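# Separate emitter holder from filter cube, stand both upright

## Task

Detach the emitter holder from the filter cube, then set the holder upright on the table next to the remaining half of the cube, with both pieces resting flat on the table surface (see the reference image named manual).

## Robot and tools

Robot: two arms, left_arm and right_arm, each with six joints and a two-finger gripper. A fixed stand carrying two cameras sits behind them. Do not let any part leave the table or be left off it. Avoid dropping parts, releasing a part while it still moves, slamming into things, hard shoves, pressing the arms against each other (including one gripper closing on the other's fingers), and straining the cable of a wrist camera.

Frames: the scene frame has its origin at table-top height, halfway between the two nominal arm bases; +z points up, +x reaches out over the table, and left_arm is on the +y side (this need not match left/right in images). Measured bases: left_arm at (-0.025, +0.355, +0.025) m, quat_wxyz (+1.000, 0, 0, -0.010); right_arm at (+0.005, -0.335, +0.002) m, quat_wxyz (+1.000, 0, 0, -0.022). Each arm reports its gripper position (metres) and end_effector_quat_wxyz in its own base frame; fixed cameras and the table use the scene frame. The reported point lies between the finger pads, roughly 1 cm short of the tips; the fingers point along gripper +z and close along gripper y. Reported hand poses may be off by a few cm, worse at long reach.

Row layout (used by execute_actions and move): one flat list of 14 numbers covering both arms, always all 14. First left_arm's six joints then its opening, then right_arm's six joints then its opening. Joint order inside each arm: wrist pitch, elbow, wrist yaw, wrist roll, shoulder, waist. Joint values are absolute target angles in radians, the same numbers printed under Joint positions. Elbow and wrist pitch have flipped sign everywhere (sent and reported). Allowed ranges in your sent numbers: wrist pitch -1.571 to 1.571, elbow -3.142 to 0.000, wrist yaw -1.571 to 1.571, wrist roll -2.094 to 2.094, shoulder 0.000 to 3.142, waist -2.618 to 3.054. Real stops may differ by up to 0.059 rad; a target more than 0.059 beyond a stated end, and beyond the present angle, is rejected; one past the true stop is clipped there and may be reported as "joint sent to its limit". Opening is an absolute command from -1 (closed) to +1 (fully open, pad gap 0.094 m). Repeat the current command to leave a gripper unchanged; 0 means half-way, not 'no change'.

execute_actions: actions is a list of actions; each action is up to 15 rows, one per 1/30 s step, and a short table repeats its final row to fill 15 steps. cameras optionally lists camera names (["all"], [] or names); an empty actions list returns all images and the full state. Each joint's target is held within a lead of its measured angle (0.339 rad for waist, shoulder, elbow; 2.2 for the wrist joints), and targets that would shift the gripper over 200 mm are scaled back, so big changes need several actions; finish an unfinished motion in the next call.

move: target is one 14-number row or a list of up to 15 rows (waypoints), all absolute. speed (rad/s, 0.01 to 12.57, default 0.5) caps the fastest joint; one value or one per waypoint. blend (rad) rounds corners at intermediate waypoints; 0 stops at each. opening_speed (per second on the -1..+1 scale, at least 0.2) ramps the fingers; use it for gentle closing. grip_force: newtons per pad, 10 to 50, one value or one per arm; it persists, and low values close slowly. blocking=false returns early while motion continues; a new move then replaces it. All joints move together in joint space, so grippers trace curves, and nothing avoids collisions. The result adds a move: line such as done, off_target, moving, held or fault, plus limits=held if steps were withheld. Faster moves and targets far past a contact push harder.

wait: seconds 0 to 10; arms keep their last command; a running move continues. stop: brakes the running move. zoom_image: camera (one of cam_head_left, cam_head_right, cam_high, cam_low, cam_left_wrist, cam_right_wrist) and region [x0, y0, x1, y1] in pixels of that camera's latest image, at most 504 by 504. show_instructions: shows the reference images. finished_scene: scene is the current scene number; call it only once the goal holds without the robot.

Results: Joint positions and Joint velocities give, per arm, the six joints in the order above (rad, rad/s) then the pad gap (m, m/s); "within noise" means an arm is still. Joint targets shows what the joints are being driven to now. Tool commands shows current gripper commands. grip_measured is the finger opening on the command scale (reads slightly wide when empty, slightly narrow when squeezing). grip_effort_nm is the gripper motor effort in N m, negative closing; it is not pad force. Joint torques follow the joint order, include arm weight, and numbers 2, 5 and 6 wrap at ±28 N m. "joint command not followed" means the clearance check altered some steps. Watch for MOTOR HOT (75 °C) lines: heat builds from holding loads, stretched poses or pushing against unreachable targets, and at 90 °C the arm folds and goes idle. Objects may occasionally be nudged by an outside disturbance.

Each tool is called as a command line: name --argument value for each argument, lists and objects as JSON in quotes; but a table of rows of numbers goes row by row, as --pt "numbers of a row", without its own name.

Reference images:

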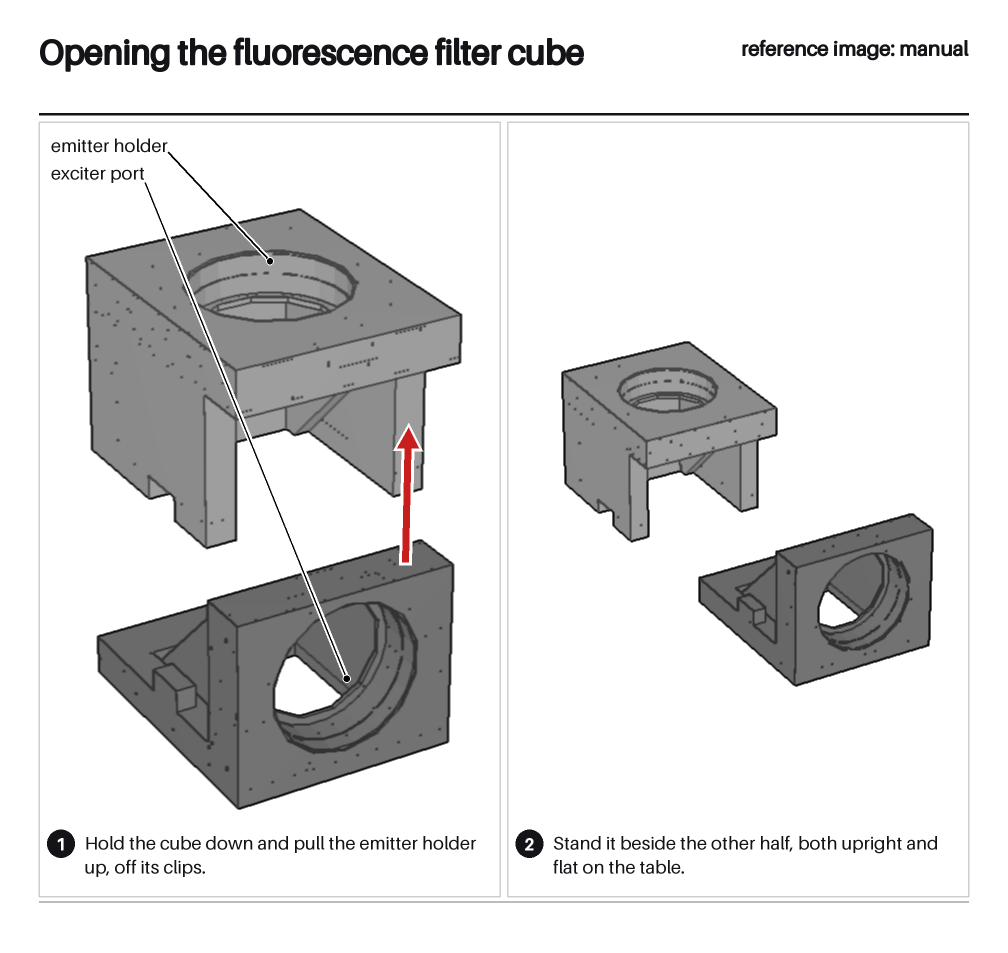

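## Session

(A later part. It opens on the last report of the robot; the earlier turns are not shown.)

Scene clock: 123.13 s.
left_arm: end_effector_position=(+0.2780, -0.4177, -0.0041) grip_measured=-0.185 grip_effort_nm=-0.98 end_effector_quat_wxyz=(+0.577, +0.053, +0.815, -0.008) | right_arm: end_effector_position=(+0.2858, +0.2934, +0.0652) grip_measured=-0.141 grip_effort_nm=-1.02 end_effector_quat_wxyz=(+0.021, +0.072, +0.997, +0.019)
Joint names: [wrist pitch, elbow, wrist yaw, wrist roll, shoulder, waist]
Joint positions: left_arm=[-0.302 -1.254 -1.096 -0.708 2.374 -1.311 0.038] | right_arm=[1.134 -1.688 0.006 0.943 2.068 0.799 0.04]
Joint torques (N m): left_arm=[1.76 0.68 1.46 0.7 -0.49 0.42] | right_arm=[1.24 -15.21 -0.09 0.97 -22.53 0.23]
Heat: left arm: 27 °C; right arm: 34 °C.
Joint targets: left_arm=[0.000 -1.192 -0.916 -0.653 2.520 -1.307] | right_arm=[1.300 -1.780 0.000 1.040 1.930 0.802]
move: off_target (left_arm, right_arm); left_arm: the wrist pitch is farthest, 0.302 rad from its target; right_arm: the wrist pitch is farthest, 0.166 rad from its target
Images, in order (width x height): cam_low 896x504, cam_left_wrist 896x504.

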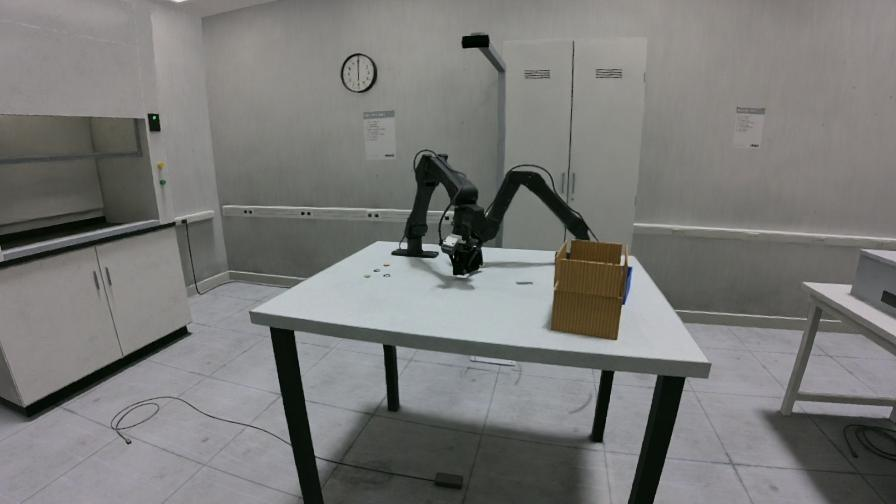

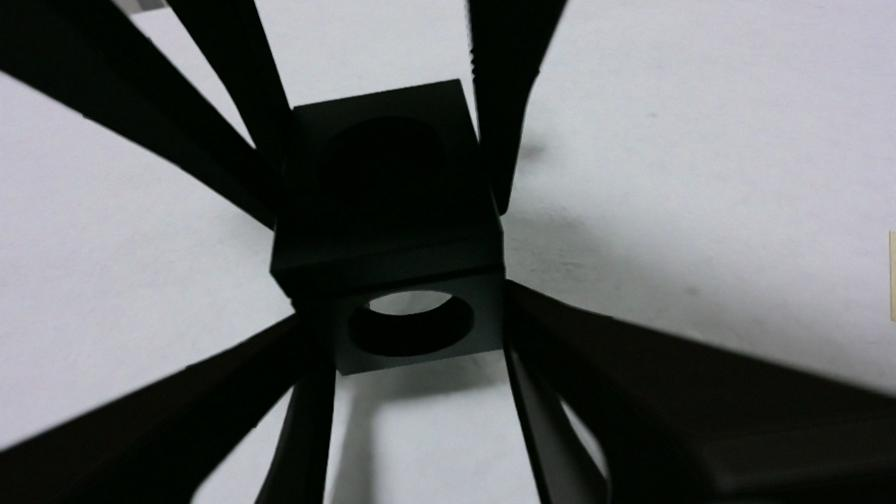

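move --target '[0.0, -1.1922, -0.9163, -0.6533, 2.55, -1.3069, -0.4, 1.34, -1.82, 0, 1.04, 1.91, 0.802, -0.4]' --speed 0.1 --cameras '["cam_left_wrist"]'

zoom_image --camera "cam_left_wrist" --region '[250, 80, 570, 400]'

Scene clock: 124.40 s.
left_arm: end_effector_position=(+0.2798, -0.4117, -0.0057) grip_measured=-0.185 grip_effort_nm=-0.97 end_effector_quat_wxyz=(+0.588, +0.047, +0.807, +0.011) | right_arm: end_effector_position=(+0.2858, +0.2967, +0.0738) grip_measured=-0.141 grip_effort_nm=-1.02 end_effector_quat_wxyz=(+0.019, +0.071, +0.997, +0.024)
Joint names: [wrist pitch, elbow, wrist yaw, wrist roll, shoulder, waist]
Joint positions: left_arm=[-0.3 -1.262 -1.142 -0.709 2.394 -1.312 0.038] | right_arm=[1.162 -1.721 -0.002 0.944 2.068 0.801 0.04]
Joint torques (N m): left_arm=[1.73 1.39 1.91 0.64 0.17 0.4] | right_arm=[1.36 -15.91 0.01 0.97 -24.23 0.09]
Heat: left arm: 27 °C; right arm: 35 °C.
Joint targets: left_arm=[0.000 -1.192 -0.916 -0.653 2.550 -1.307] | right_arm=[1.340 -1.820 0.000 1.040 1.910 0.802]
move: off_target (left_arm, right_arm); left_arm: the wrist pitch is farthest, 0.300 rad from its target; right_arm: the wrist pitch is farthest, 0.178 rad from its target
Images, in order (width x height): cam_left_wrist 896x504.

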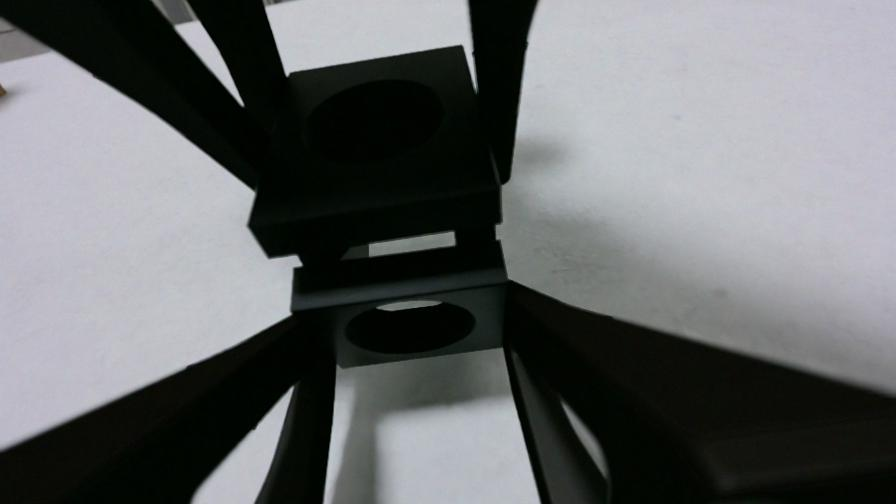

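Scaled by 1.575 from the camera's 896x504 image, which has a finer 1280x720 frame.

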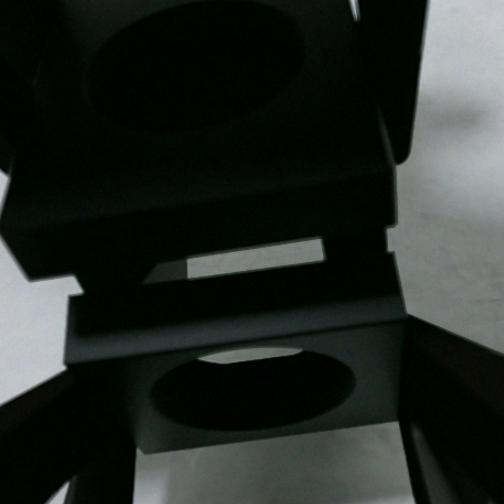

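move --target '[-0.37, -1.1922, -0.9163, -0.6533, 2.36, -1.3069, -0.4, 1.36, -1.84, 0, 1.04, 1.96, 0.802, -0.4]' --speed 0.12 --cameras '["cam_left_wrist","cam_low"]'

zoom_image --camera "cam_low" --region '[430, 230, 500, 290]'

Scene clock: 128.37 s.
left_arm: end_effector_position=(+0.2723, -0.4314, -0.0130) grip_measured=-0.188 grip_effort_nm=-0.98 end_effector_quat_wxyz=(+0.554, +0.077, +0.827, -0.056) | right_arm: end_effector_position=(+0.2757, +0.2861, +0.1380) grip_measured=-0.142 grip_effort_nm=-1.02 end_effector_quat_wxyz=(+0.031, +0.114, +0.992, +0.041)
Joint names: [wrist pitch, elbow, wrist yaw, wrist roll, shoulder, waist]
Joint positions: left_arm=[-0.406 -1.212 -0.981 -0.666 2.367 -1.308 0.038] | right_arm=[1.326 -1.82 -0.001 1.03 1.963 0.801 0.04]
Joint torques (N m): left_arm=[-1.16 -2.35 0.29 0.13 -10.95 0.14] | right_arm=[-0.14 -8.01 0.02 0.1 -10 0.05]
Heat: left arm: 26 °C; right arm: 36 °C.
Joint targets: left_arm=[-0.370 -1.192 -0.916 -0.653 2.360 -1.307] | right_arm=[1.360 -1.840 0.000 1.040 1.960 0.802]
move: off_target (left_arm); left_arm: the wrist yaw is farthest, 0.064 rad from its target
Images, in order (width x height): cam_low 896x504, cam_left_wrist 896x504.

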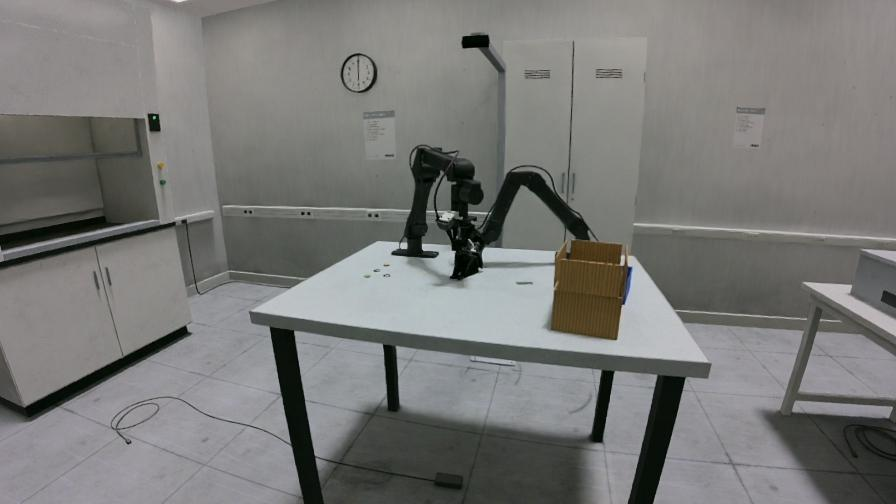

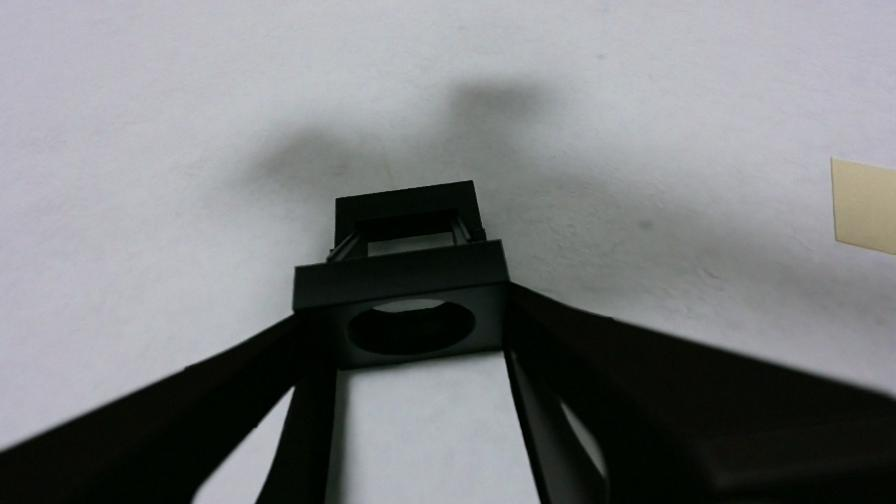

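Scaled by 7.200 from the camera's 896x504 image, which has a finer 1280x720 frame.

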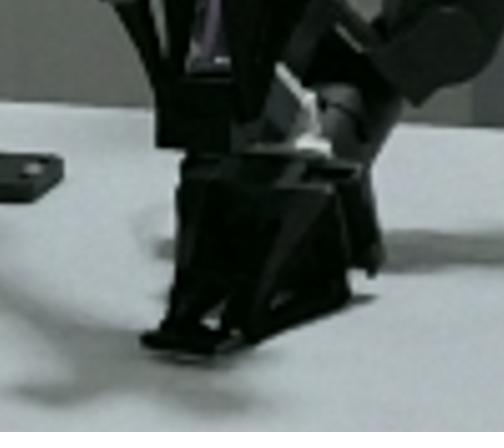

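move --pt "-0.37 -1.1922 -0.9163 -0.6533 2.36 -1.3069 -0.4 1.44 -1.84 0 1.04 1.97 0.802 -0.4" --pt "-0.37 -1.1922 -0.9163 -0.6533 2.36 -1.3069 -0.4 1.46 -1.84 0 1.04 1.97 0.50 -0.4" --speed 0.35 --blend 0.03 --cameras '["cam_left_wrist","cam_low","cam_right_wrist","cam_high","cam_head_left"]'

zoom_image --camera "cam_low" --region '[390, 210, 500, 300]'

zoom_image --camera "cam_left_wrist" --region '[230, 120, 590, 400]'

Scene clock: 130.63 s.
left_arm: end_effector_position=(+0.2723, -0.4315, -0.0130) grip_measured=-0.188 grip_effort_nm=-0.98 end_effector_quat_wxyz=(+0.554, +0.077, +0.827, -0.056) | right_arm: end_effector_position=(+0.3268, +0.1801, +0.1367) grip_measured=-0.142 grip_effort_nm=-1.02 end_effector_quat_wxyz=(+0.000, +0.263, +0.965, +0.004)
Joint names: [wrist pitch, elbow, wrist yaw, wrist roll, shoulder, waist]
Joint positions: left_arm=[-0.406 -1.212 -0.98 -0.666 2.367 -1.308 0.038] | right_arm=[1.423 -1.82 -0.006 1.03 1.963 0.498 0.04]
Joint torques (N m): left_arm=[-1.12 -2.35 0.3 0.12 -10.93 0.13] | right_arm=[0.07 -7.87 0.06 0.08 -9.05 0.01]
Heat: left arm: 27 °C; right arm: 35 °C.
Joint targets: left_arm=[-0.370 -1.192 -0.916 -0.653 2.360 -1.307] | right_arm=[1.460 -1.840 0.000 1.040 1.970 0.500]
move: off_target (left_arm, right_arm); left_arm: the wrist yaw is farthest, 0.064 rad from its target; right_arm: the wrist pitch is farthest, 0.037 rad from its target
Images, in order (width x height): cam_head_left 896x504, cam_high 896x504, cam_low 896x504, cam_left_wrist 896x504, cam_right_wrist 896x504.

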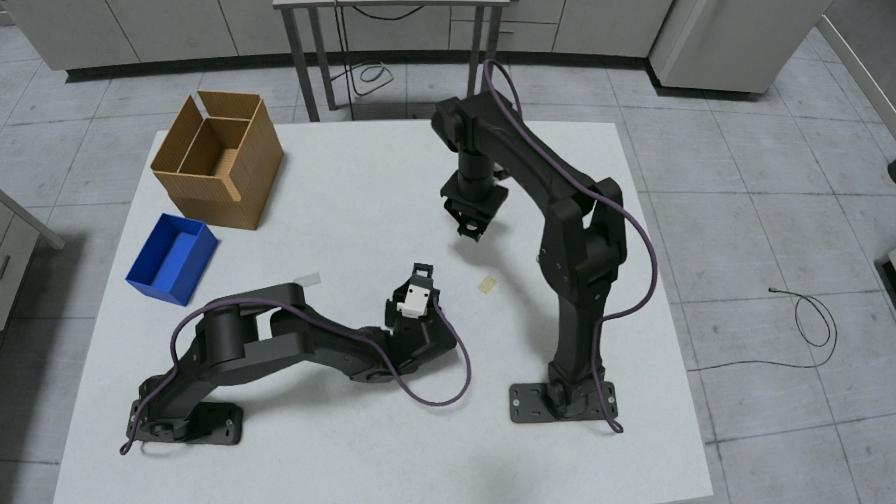

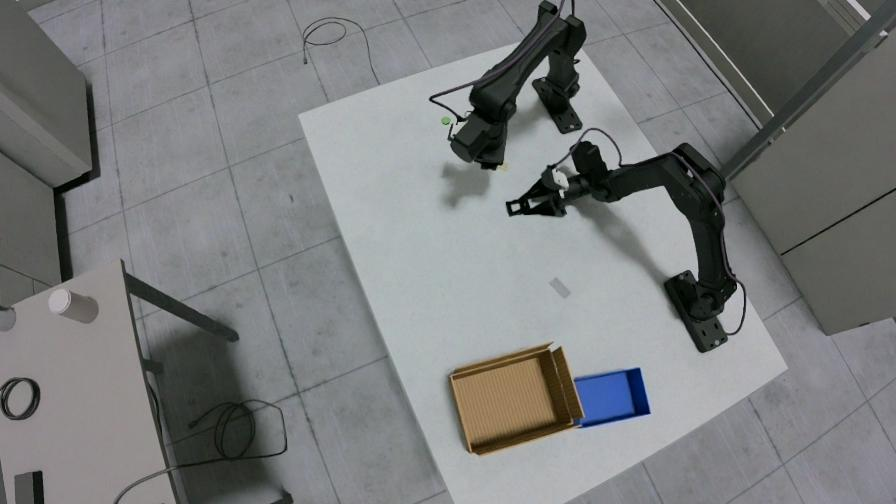

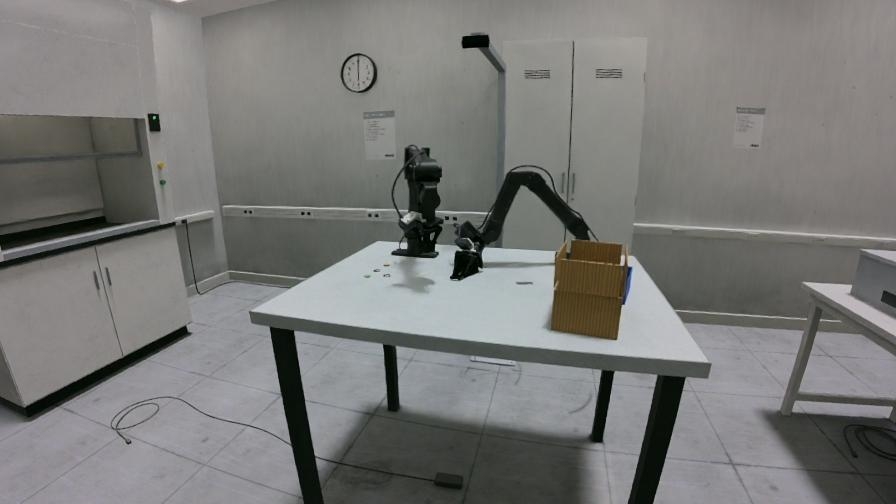

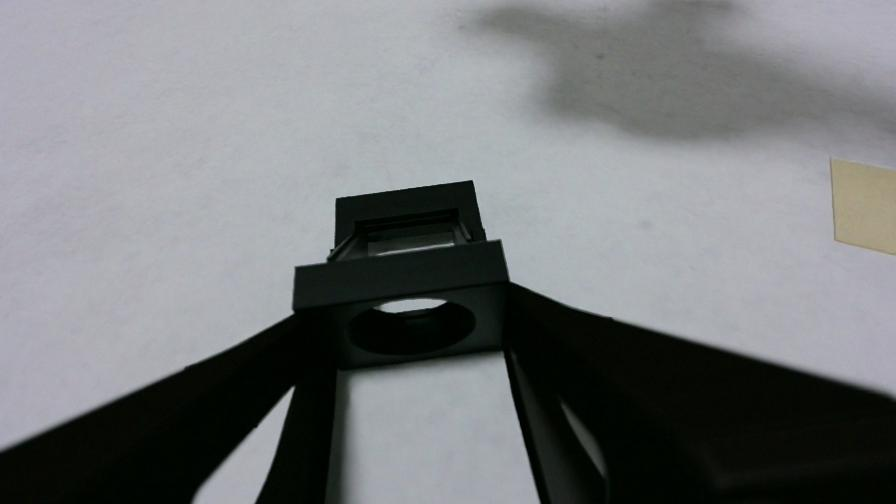

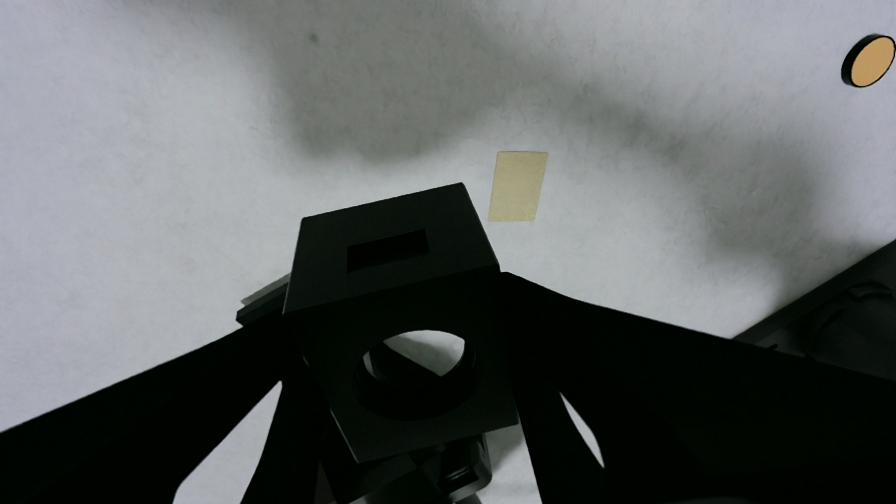

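Scaled by 4.582 from the camera's 896x504 image, which has a finer 1280x720 frame.

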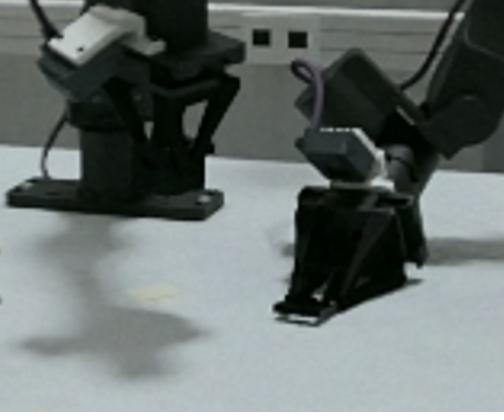

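Scaled by 1.400 from the camera's 896x504 image, which has a finer 1280x720 frame.

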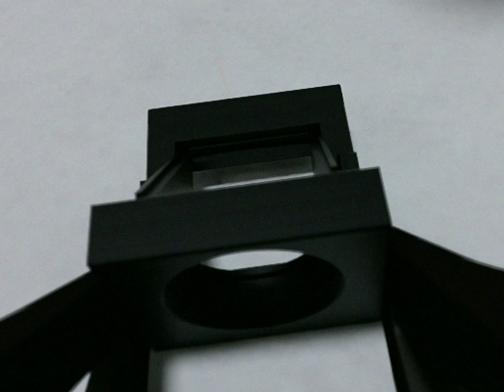

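move --pt "-0.34 -1.1922 -0.9163 -0.6533 2.34 -1.3069 -0.4 1.15 -1.65 0 1.04 2.02 0.5 -0.4" --speed 0.25 --cameras '["cam_low","cam_left_wrist","cam_right_wrist","cam_head_left"]'

Scene clock: 135.17 s.
left_arm: end_effector_position=(+0.2716, -0.4333, -0.0126) grip_measured=-0.188 grip_effort_nm=-0.98 end_effector_quat_wxyz=(+0.549, +0.082, +0.829, -0.059) | right_arm: end_effector_position=(+0.3526, +0.1942, +0.0812) grip_measured=-0.142 grip_effort_nm=-1.02 end_effector_quat_wxyz=(+0.028, +0.262, +0.964, +0.031)
Joint names: [wrist pitch, elbow, wrist yaw, wrist roll, shoulder, waist]
Joint positions: left_arm=[-0.398 -1.212 -0.964 -0.662 2.36 -1.307 0.038] | right_arm=[1.14 -1.657 -0.006 1.03 2.005 0.498 0.04]
Joint torques (N m): left_arm=[-0.91 -2.4 0.13 0.08 -11.92 0.09] | right_arm=[-0.34 -5.33 0.06 0.09 -8.94 0.06]
Heat: left arm: 28 °C; right arm: 34 °C.
Joint targets: left_arm=[-0.340 -1.192 -0.916 -0.653 2.340 -1.307] | right_arm=[1.150 -1.650 0.000 1.040 2.020 0.500]
move: off_target (left_arm); left_arm: the wrist pitch is farthest, 0.058 rad from its target
Images, in order (width x height): cam_head_left 896x504, cam_low 896x504, cam_left_wrist 896x504, cam_right_wrist 896x504.

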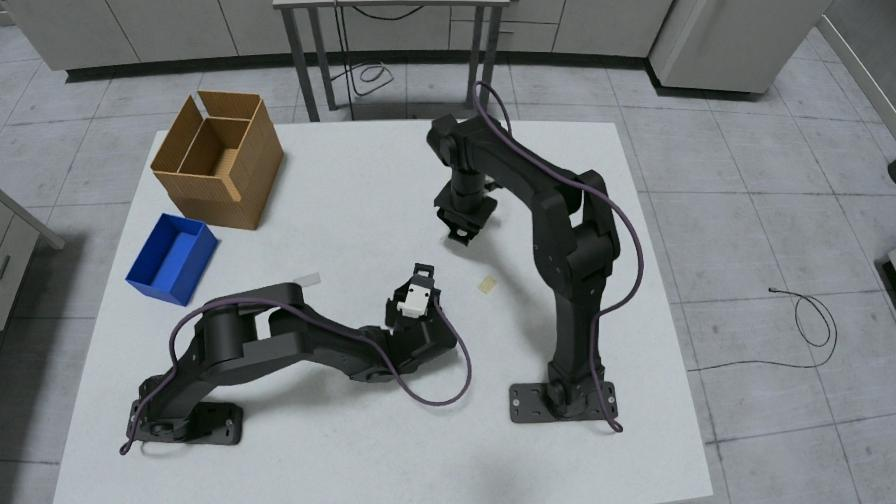

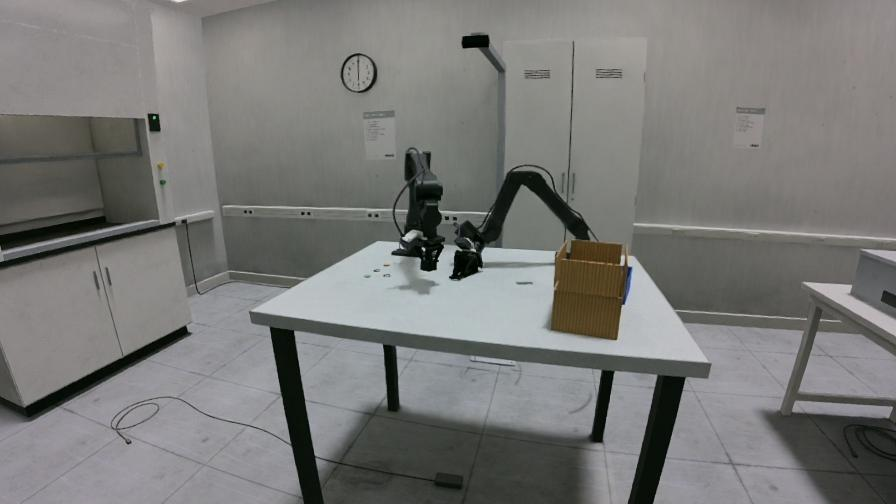

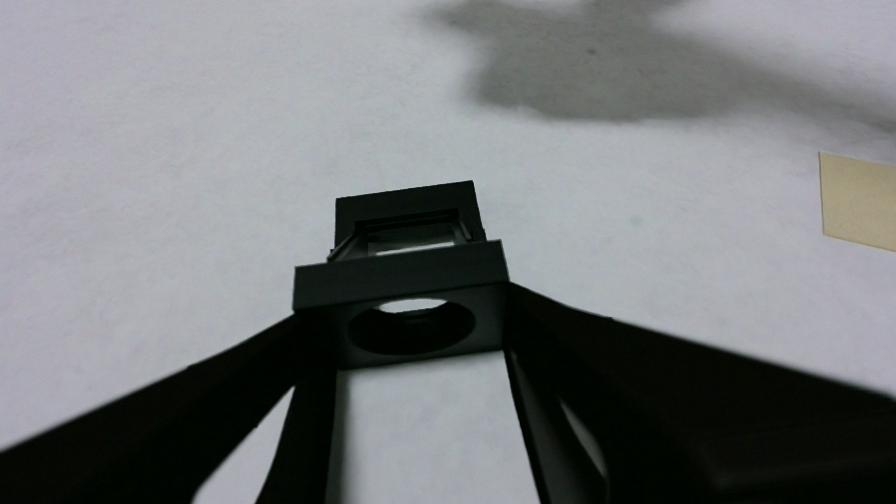

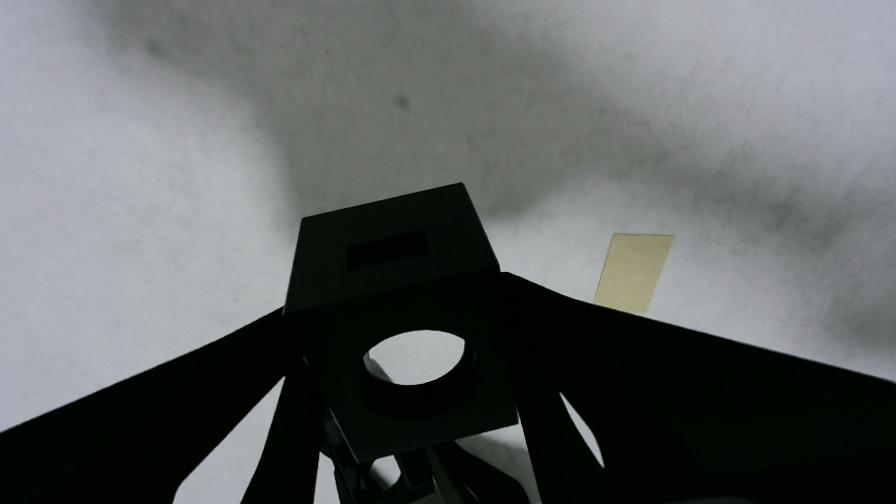

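move --pt "-0.26 -1.1922 -0.9163 -0.6533 2.34 -1.3069 -0.4 1.17 -1.61 0 1.04 2.055 0.5 -0.4" --speed 0.15 --cameras '["cam_left_wrist","cam_low"]'

zoom_image --camera "cam_low" --region '[380, 220, 500, 300]'

Scene clock: 137.23 s.
left_arm: end_effector_position=(+0.2701, -0.4314, -0.0124) grip_measured=-0.188 grip_effort_nm=-0.98 end_effector_quat_wxyz=(+0.543, +0.092, +0.833, -0.051) | right_arm: end_effector_position=(+0.3413, +0.1880, +0.0581) grip_measured=-0.142 grip_effort_nm=-1.02 end_effector_quat_wxyz=(+0.002, +0.263, +0.965, +0.006)
Joint names: [wrist pitch, elbow, wrist yaw, wrist roll, shoulder, waist]
Joint positions: left_arm=[-0.356 -1.212 -0.954 -0.662 2.347 -1.307 0.038] | right_arm=[1.139 -1.618 -0.006 1.03 2.039 0.498 0.04]
Joint torques (N m): left_arm=[-0.52 -2.36 0.02 0.08 -10.86 0.08] | right_arm=[0.01 -5.12 0.06 0.09 -8.92 0.1]
Heat: left arm: 28 °C; right arm: 33 °C.
Joint targets: left_arm=[-0.260 -1.192 -0.916 -0.653 2.340 -1.307] | right_arm=[1.170 -1.610 0.000 1.040 2.055 0.500]
move: off_target (left_arm); left_arm: the wrist pitch is farthest, 0.096 rad from its target
Images, in order (width x height): cam_low 896x504, cam_left_wrist 896x504.

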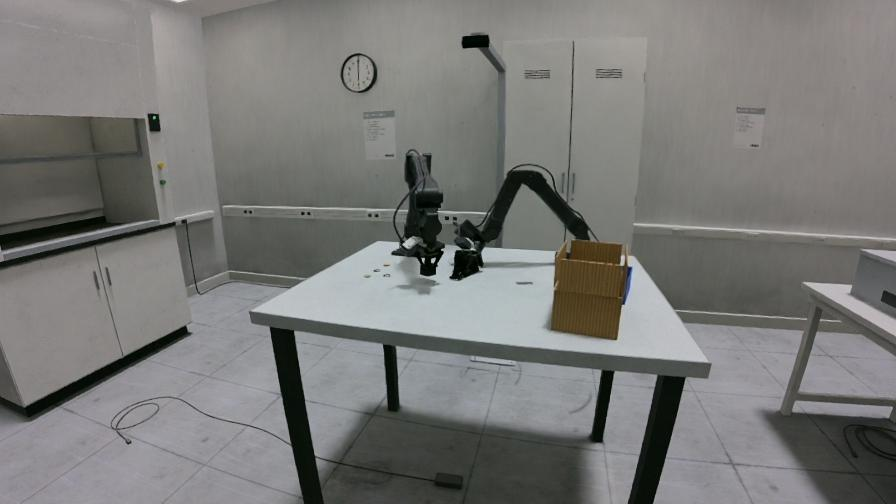

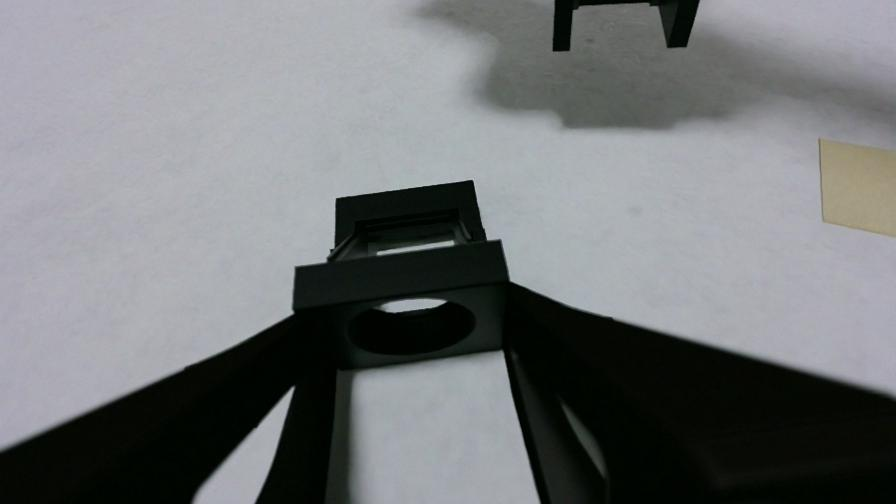

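Scaled by 4.200 from the camera's 896x504 image, which has a finer 1280x720 frame.

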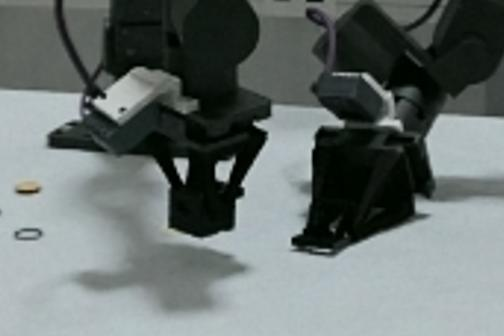

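move --pt "-0.23 -1.1922 -0.9163 -0.6533 2.34 -1.3069 -0.4 1.13 -1.586 0 1.04 2.078 0.5 -0.4" --speed 0.08 --cameras '["cam_left_wrist","cam_low"]'

zoom_image --camera "cam_low" --region '[380, 220, 500, 300]'

Scene clock: 138.53 s.
left_arm: end_effector_position=(+0.2695, -0.4300, -0.0124) grip_measured=-0.188 grip_effort_nm=-0.98 end_effector_quat_wxyz=(+0.540, +0.095, +0.835, -0.046) | right_arm: end_effector_position=(+0.3385, +0.1865, +0.0442) grip_measured=-0.142 grip_effort_nm=-1.02 end_effector_quat_wxyz=(-0.007, +0.263, +0.965, -0.003)
Joint names: [wrist pitch, elbow, wrist yaw, wrist roll, shoulder, waist]
Joint positions: left_arm=[-0.338 -1.212 -0.953 -0.662 2.342 -1.307 0.038] | right_arm=[1.117 -1.594 -0.006 1.03 2.061 0.498 0.04]
Joint torques (N m): left_arm=[-0.36 -2.41 0 0.09 -10.54 0.02] | right_arm=[-0.12 -5.04 0.06 0.08 -8.95 0.08]
Heat: left arm: 28 °C; right arm: 33 °C.
Joint targets: left_arm=[-0.230 -1.192 -0.916 -0.653 2.340 -1.307] | right_arm=[1.130 -1.586 0.000 1.040 2.078 0.500]
move: off_target (left_arm); left_arm: the wrist pitch is farthest, 0.108 rad from its target
Images, in order (width x height): cam_low 896x504, cam_left_wrist 896x504.

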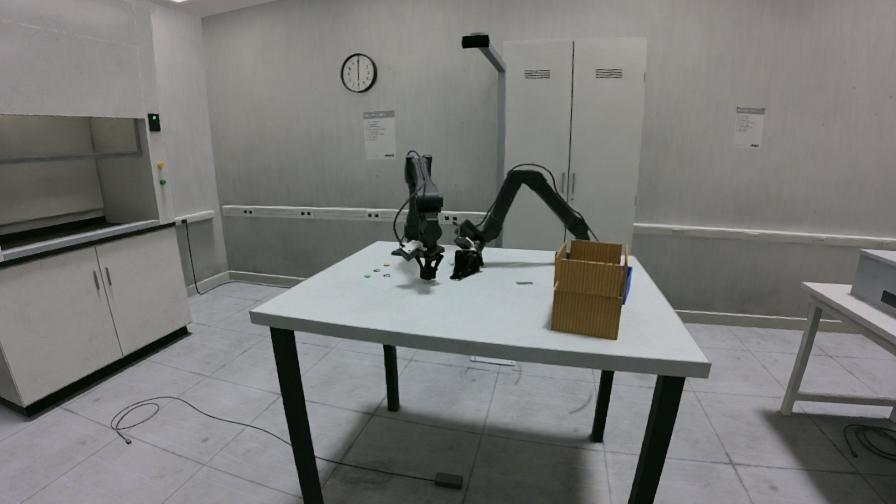

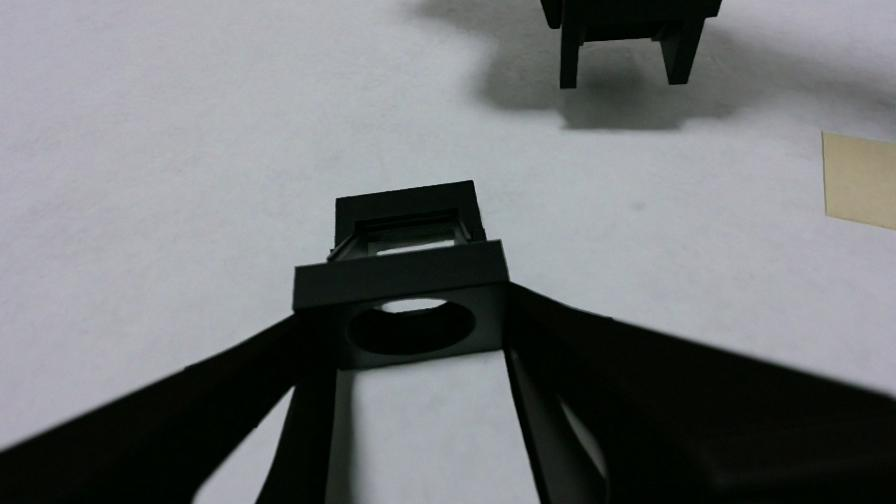

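Scaled by 4.200 from the camera's 896x504 image, which has a finer 1280x720 frame.

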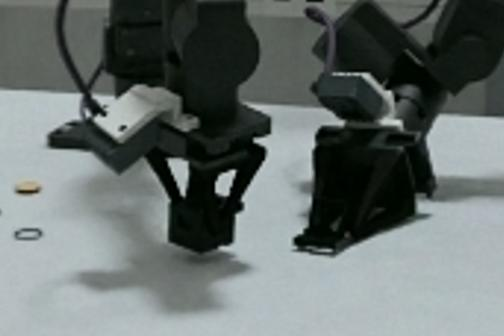

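move --pt "-0.23 -1.1922 -0.9163 -0.6533 2.34 -1.3069 0.6 1.13 -1.576 0 1.04 2.088 0.5 -0.4" --speed 0.04 --opening_speed 0.6 --cameras '["cam_left_wrist","cam_low"]'

zoom_image --camera "cam_low" --region '[380, 220, 500, 300]'

Scene clock: 140.83 s.
left_arm: end_effector_position=(+0.2713, -0.4218, -0.0109) grip_measured=+0.598 grip_effort_nm=0.16 end_effector_quat_wxyz=(+0.547, +0.094, +0.832, -0.024) | right_arm: end_effector_position=(+0.3355, +0.1849, +0.0382) grip_measured=-0.142 grip_effort_nm=-1.02 end_effector_quat_wxyz=(-0.013, +0.263, +0.965, -0.009)
Joint names: [wrist pitch, elbow, wrist yaw, wrist roll, shoulder, waist]
Joint positions: left_arm=[-0.306 -1.212 -0.991 -0.662 2.339 -1.307 0.075] | right_arm=[1.116 -1.584 -0.006 1.03 2.071 0.498 0.04]
Joint torques (N m): left_arm=[-0.67 -2.45 0.39 0.08 -10.25 0.02] | right_arm=[-0.07 -4.89 0.05 0.08 -8.94 0.1]
Heat: left arm: 28 °C; right arm: 33 °C.
Joint targets: left_arm=[-0.230 -1.192 -0.916 -0.653 2.340 -1.307] | right_arm=[1.130 -1.576 0.000 1.040 2.088 0.500]
move: off_target (left_arm); left_arm: the wrist pitch is farthest, 0.076 rad from its target
Images, in order (width x height): cam_low 896x504, cam_left_wrist 896x504.

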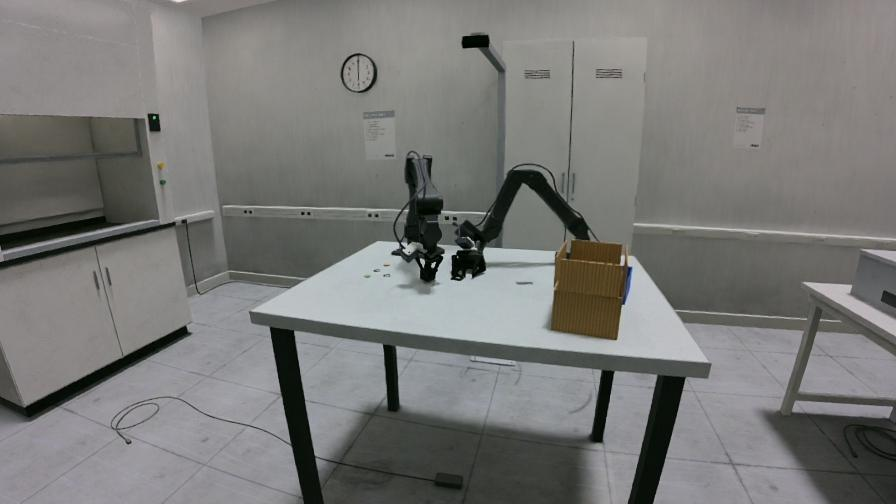

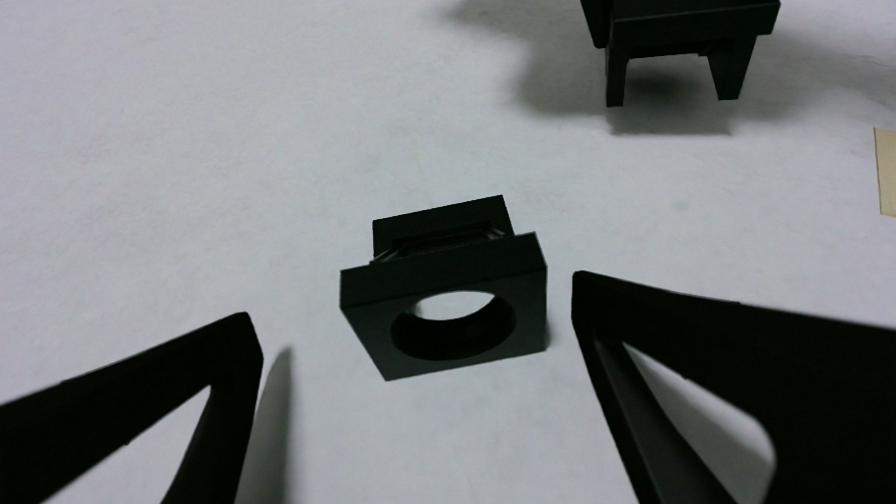

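Scaled by 4.200 from the camera's 896x504 image, which has a finer 1280x720 frame.

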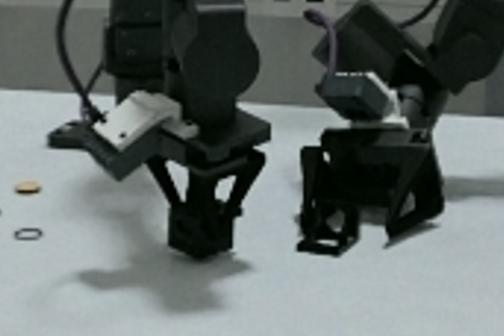

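move --pt "-0.25 -1.1922 -0.95 -0.6533 2.34 -1.3069 0.8 1.12 -1.563 0 1.04 2.1 0.5 -0.4" --speed 0.04 --cameras '["cam_left_wrist","cam_low"]'

zoom_image --camera "cam_low" --region '[400, 240, 460, 290]'

zoom_image --camera "cam_left_wrist" --region '[500, 0, 896, 200]'

Scene clock: 142.30 s.
left_arm: end_effector_position=(+0.2715, -0.4214, -0.0103) grip_measured=+0.798 grip_effort_nm=0.14 end_effector_quat_wxyz=(+0.548, +0.093, +0.831, -0.023) | right_arm: end_effector_position=(+0.3333, +0.1837, +0.0316) grip_measured=-0.142 grip_effort_nm=-1.02 end_effector_quat_wxyz=(-0.018, +0.263, +0.965, -0.014)
Joint names: [wrist pitch, elbow, wrist yaw, wrist roll, shoulder, waist]
Joint positions: left_arm=[-0.306 -1.212 -0.994 -0.664 2.338 -1.307 0.084] | right_arm=[1.107 -1.572 -0.006 1.03 2.081 0.498 0.04]
Joint torques (N m): left_arm=[-0.87 -2.41 0.08 0.1 -10.25 0.06] | right_arm=[-0.08 -4.72 0.06 0.09 -8.83 0.09]
Heat: left arm: 28 °C; right arm: 32 °C.
Joint targets: left_arm=[-0.250 -1.192 -0.950 -0.653 2.340 -1.307] | right_arm=[1.120 -1.563 0.000 1.040 2.100 0.500]
move: off_target (left_arm); left_arm: the wrist pitch is farthest, 0.056 rad from its target
Images, in order (width x height): cam_low 896x504, cam_left_wrist 896x504.

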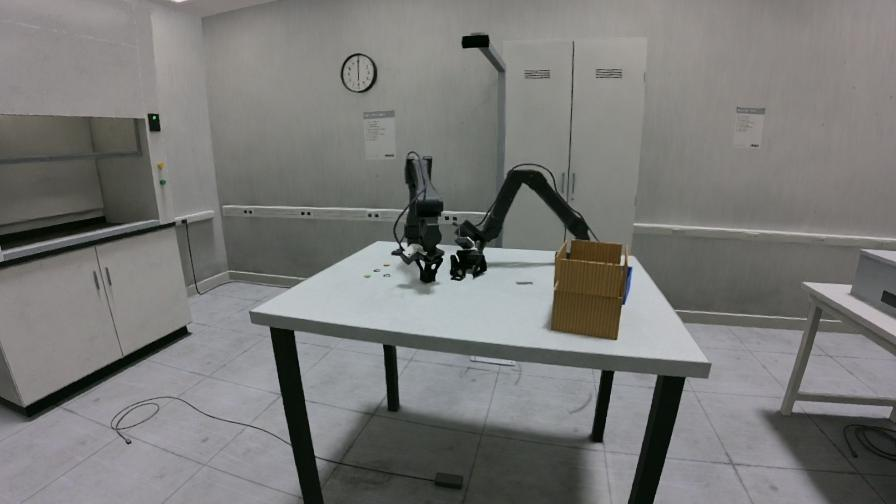

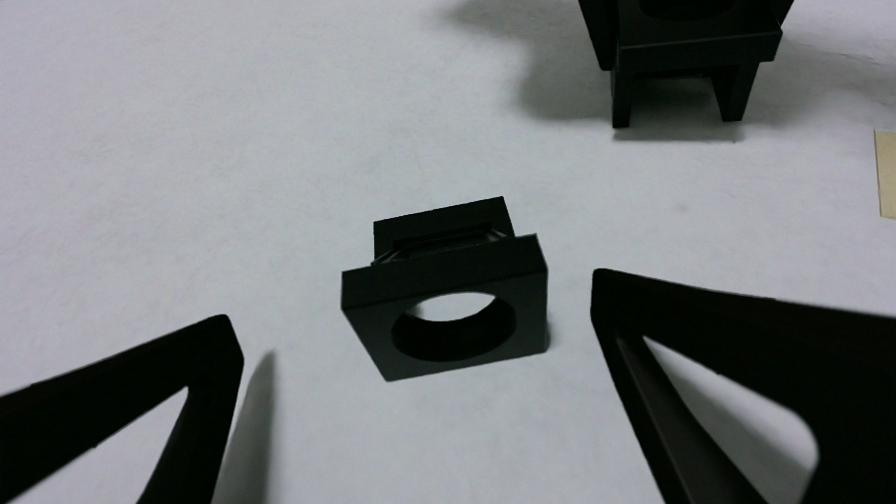

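Scaled by 8.400 from the camera's 896x504 image, which has a finer 1280x720 frame.

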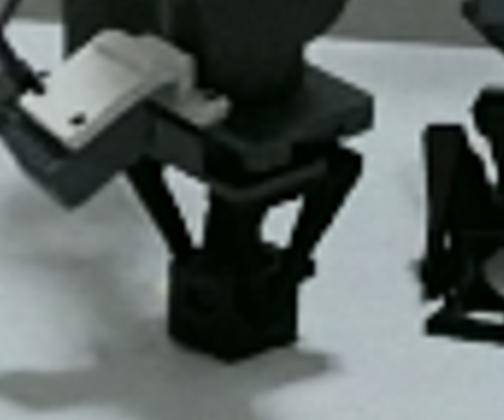

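Scaled by 1.273 from the camera's 896x504 image, which has a finer 1280x720 frame.

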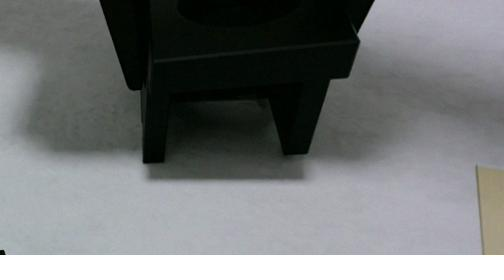

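move --pt "-0.25 -1.1922 -0.95 -0.6533 2.34 -1.3069 0.8 1.055 -1.553 0 1.04 2.109 0.5 -0.4" --speed 0.05 --cameras '["cam_left_wrist"]'

zoom_image --camera "cam_left_wrist" --region '[500, 0, 896, 200]'

Scene clock: 144.47 s.
left_arm: end_effector_position=(+0.2715, -0.4214, -0.0103) grip_measured=+0.798 grip_effort_nm=0.14 end_effector_quat_wxyz=(+0.548, +0.093, +0.831, -0.023) | right_arm: end_effector_position=(+0.3364, +0.1860, +0.0308) grip_measured=-0.142 grip_effort_nm=-1.02 end_effector_quat_wxyz=(-0.014, +0.263, +0.965, -0.007)
Joint names: [wrist pitch, elbow, wrist yaw, wrist roll, shoulder, waist]
Joint positions: left_arm=[-0.306 -1.212 -0.994 -0.664 2.338 -1.307 0.084] | right_arm=[1.088 -1.569 -0.009 1.03 2.081 0.498 0.04]
Joint torques (N m): left_arm=[-0.85 -2.43 0.08 0.1 -10.19 0.03] | right_arm=[-0.55 -4.19 0.09 0.09 -8.12 0.13]
Heat: left arm: 28 °C; right arm: 32 °C.
Joint targets: left_arm=[-0.250 -1.192 -0.950 -0.653 2.340 -1.307] | right_arm=[1.055 -1.553 0.000 1.040 2.109 0.500]
move: off_target (left_arm); left_arm: the wrist pitch is farthest, 0.056 rad from its target
Images, in order (width x height): cam_left_wrist 896x504.

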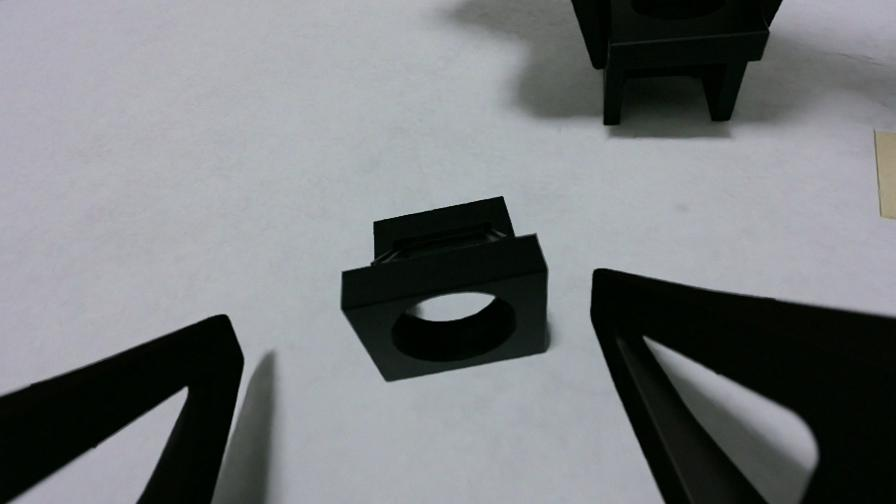

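Scaled by 1.273 from the camera's 896x504 image, which has a finer 1280x720 frame.

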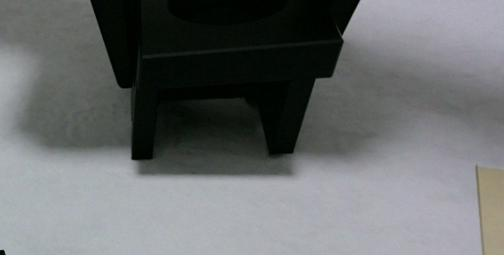

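move --pt "-0.25 -1.1922 -0.95 -0.6533 2.34 -1.3069 0.8 1.0 -1.553 0 1.04 2.109 0.5 -0.4" --speed 0.05 --cameras '["cam_left_wrist"]'

zoom_image --camera "cam_left_wrist" --region '[500, 0, 896, 200]'

Scene clock: 146.30 s.
left_arm: end_effector_position=(+0.2715, -0.4214, -0.0103) grip_measured=+0.798 grip_effort_nm=0.15 end_effector_quat_wxyz=(+0.548, +0.093, +0.831, -0.023) | right_arm: end_effector_position=(+0.3389, +0.1875, +0.0307) grip_measured=-0.142 grip_effort_nm=-1.02 end_effector_quat_wxyz=(-0.010, +0.263, +0.965, -0.003)
Joint names: [wrist pitch, elbow, wrist yaw, wrist roll, shoulder, waist]
Joint positions: left_arm=[-0.306 -1.212 -0.994 -0.664 2.338 -1.307 0.084] | right_arm=[1.077 -1.569 -0.01 1.03 2.081 0.498 0.04]
Joint torques (N m): left_arm=[-0.85 -2.37 0.06 0.11 -10.25 0.03] | right_arm=[-0.97 -4.18 0.1 0.1 -8.14 0.03]
Heat: left arm: 28 °C; right arm: 31 °C.
Joint targets: left_arm=[-0.250 -1.192 -0.950 -0.653 2.340 -1.307] | right_arm=[1.000 -1.553 0.000 1.040 2.109 0.500]
move: off_target (left_arm, right_arm); left_arm: the wrist pitch is farthest, 0.056 rad from its target; right_arm: the wrist pitch is farthest, 0.077 rad from its target
Images, in order (width x height): cam_left_wrist 896x504.

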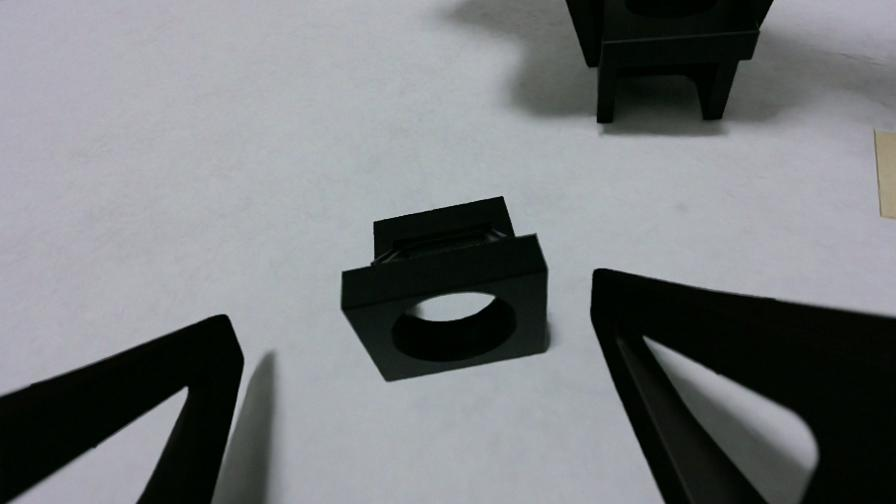

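Scaled by 1.273 from the camera's 896x504 image, which has a finer 1280x720 frame.

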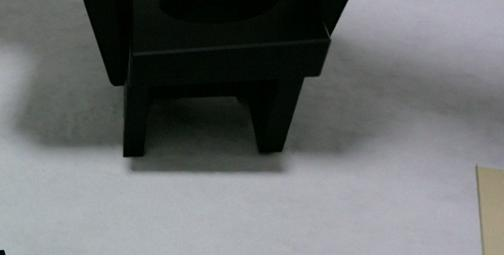

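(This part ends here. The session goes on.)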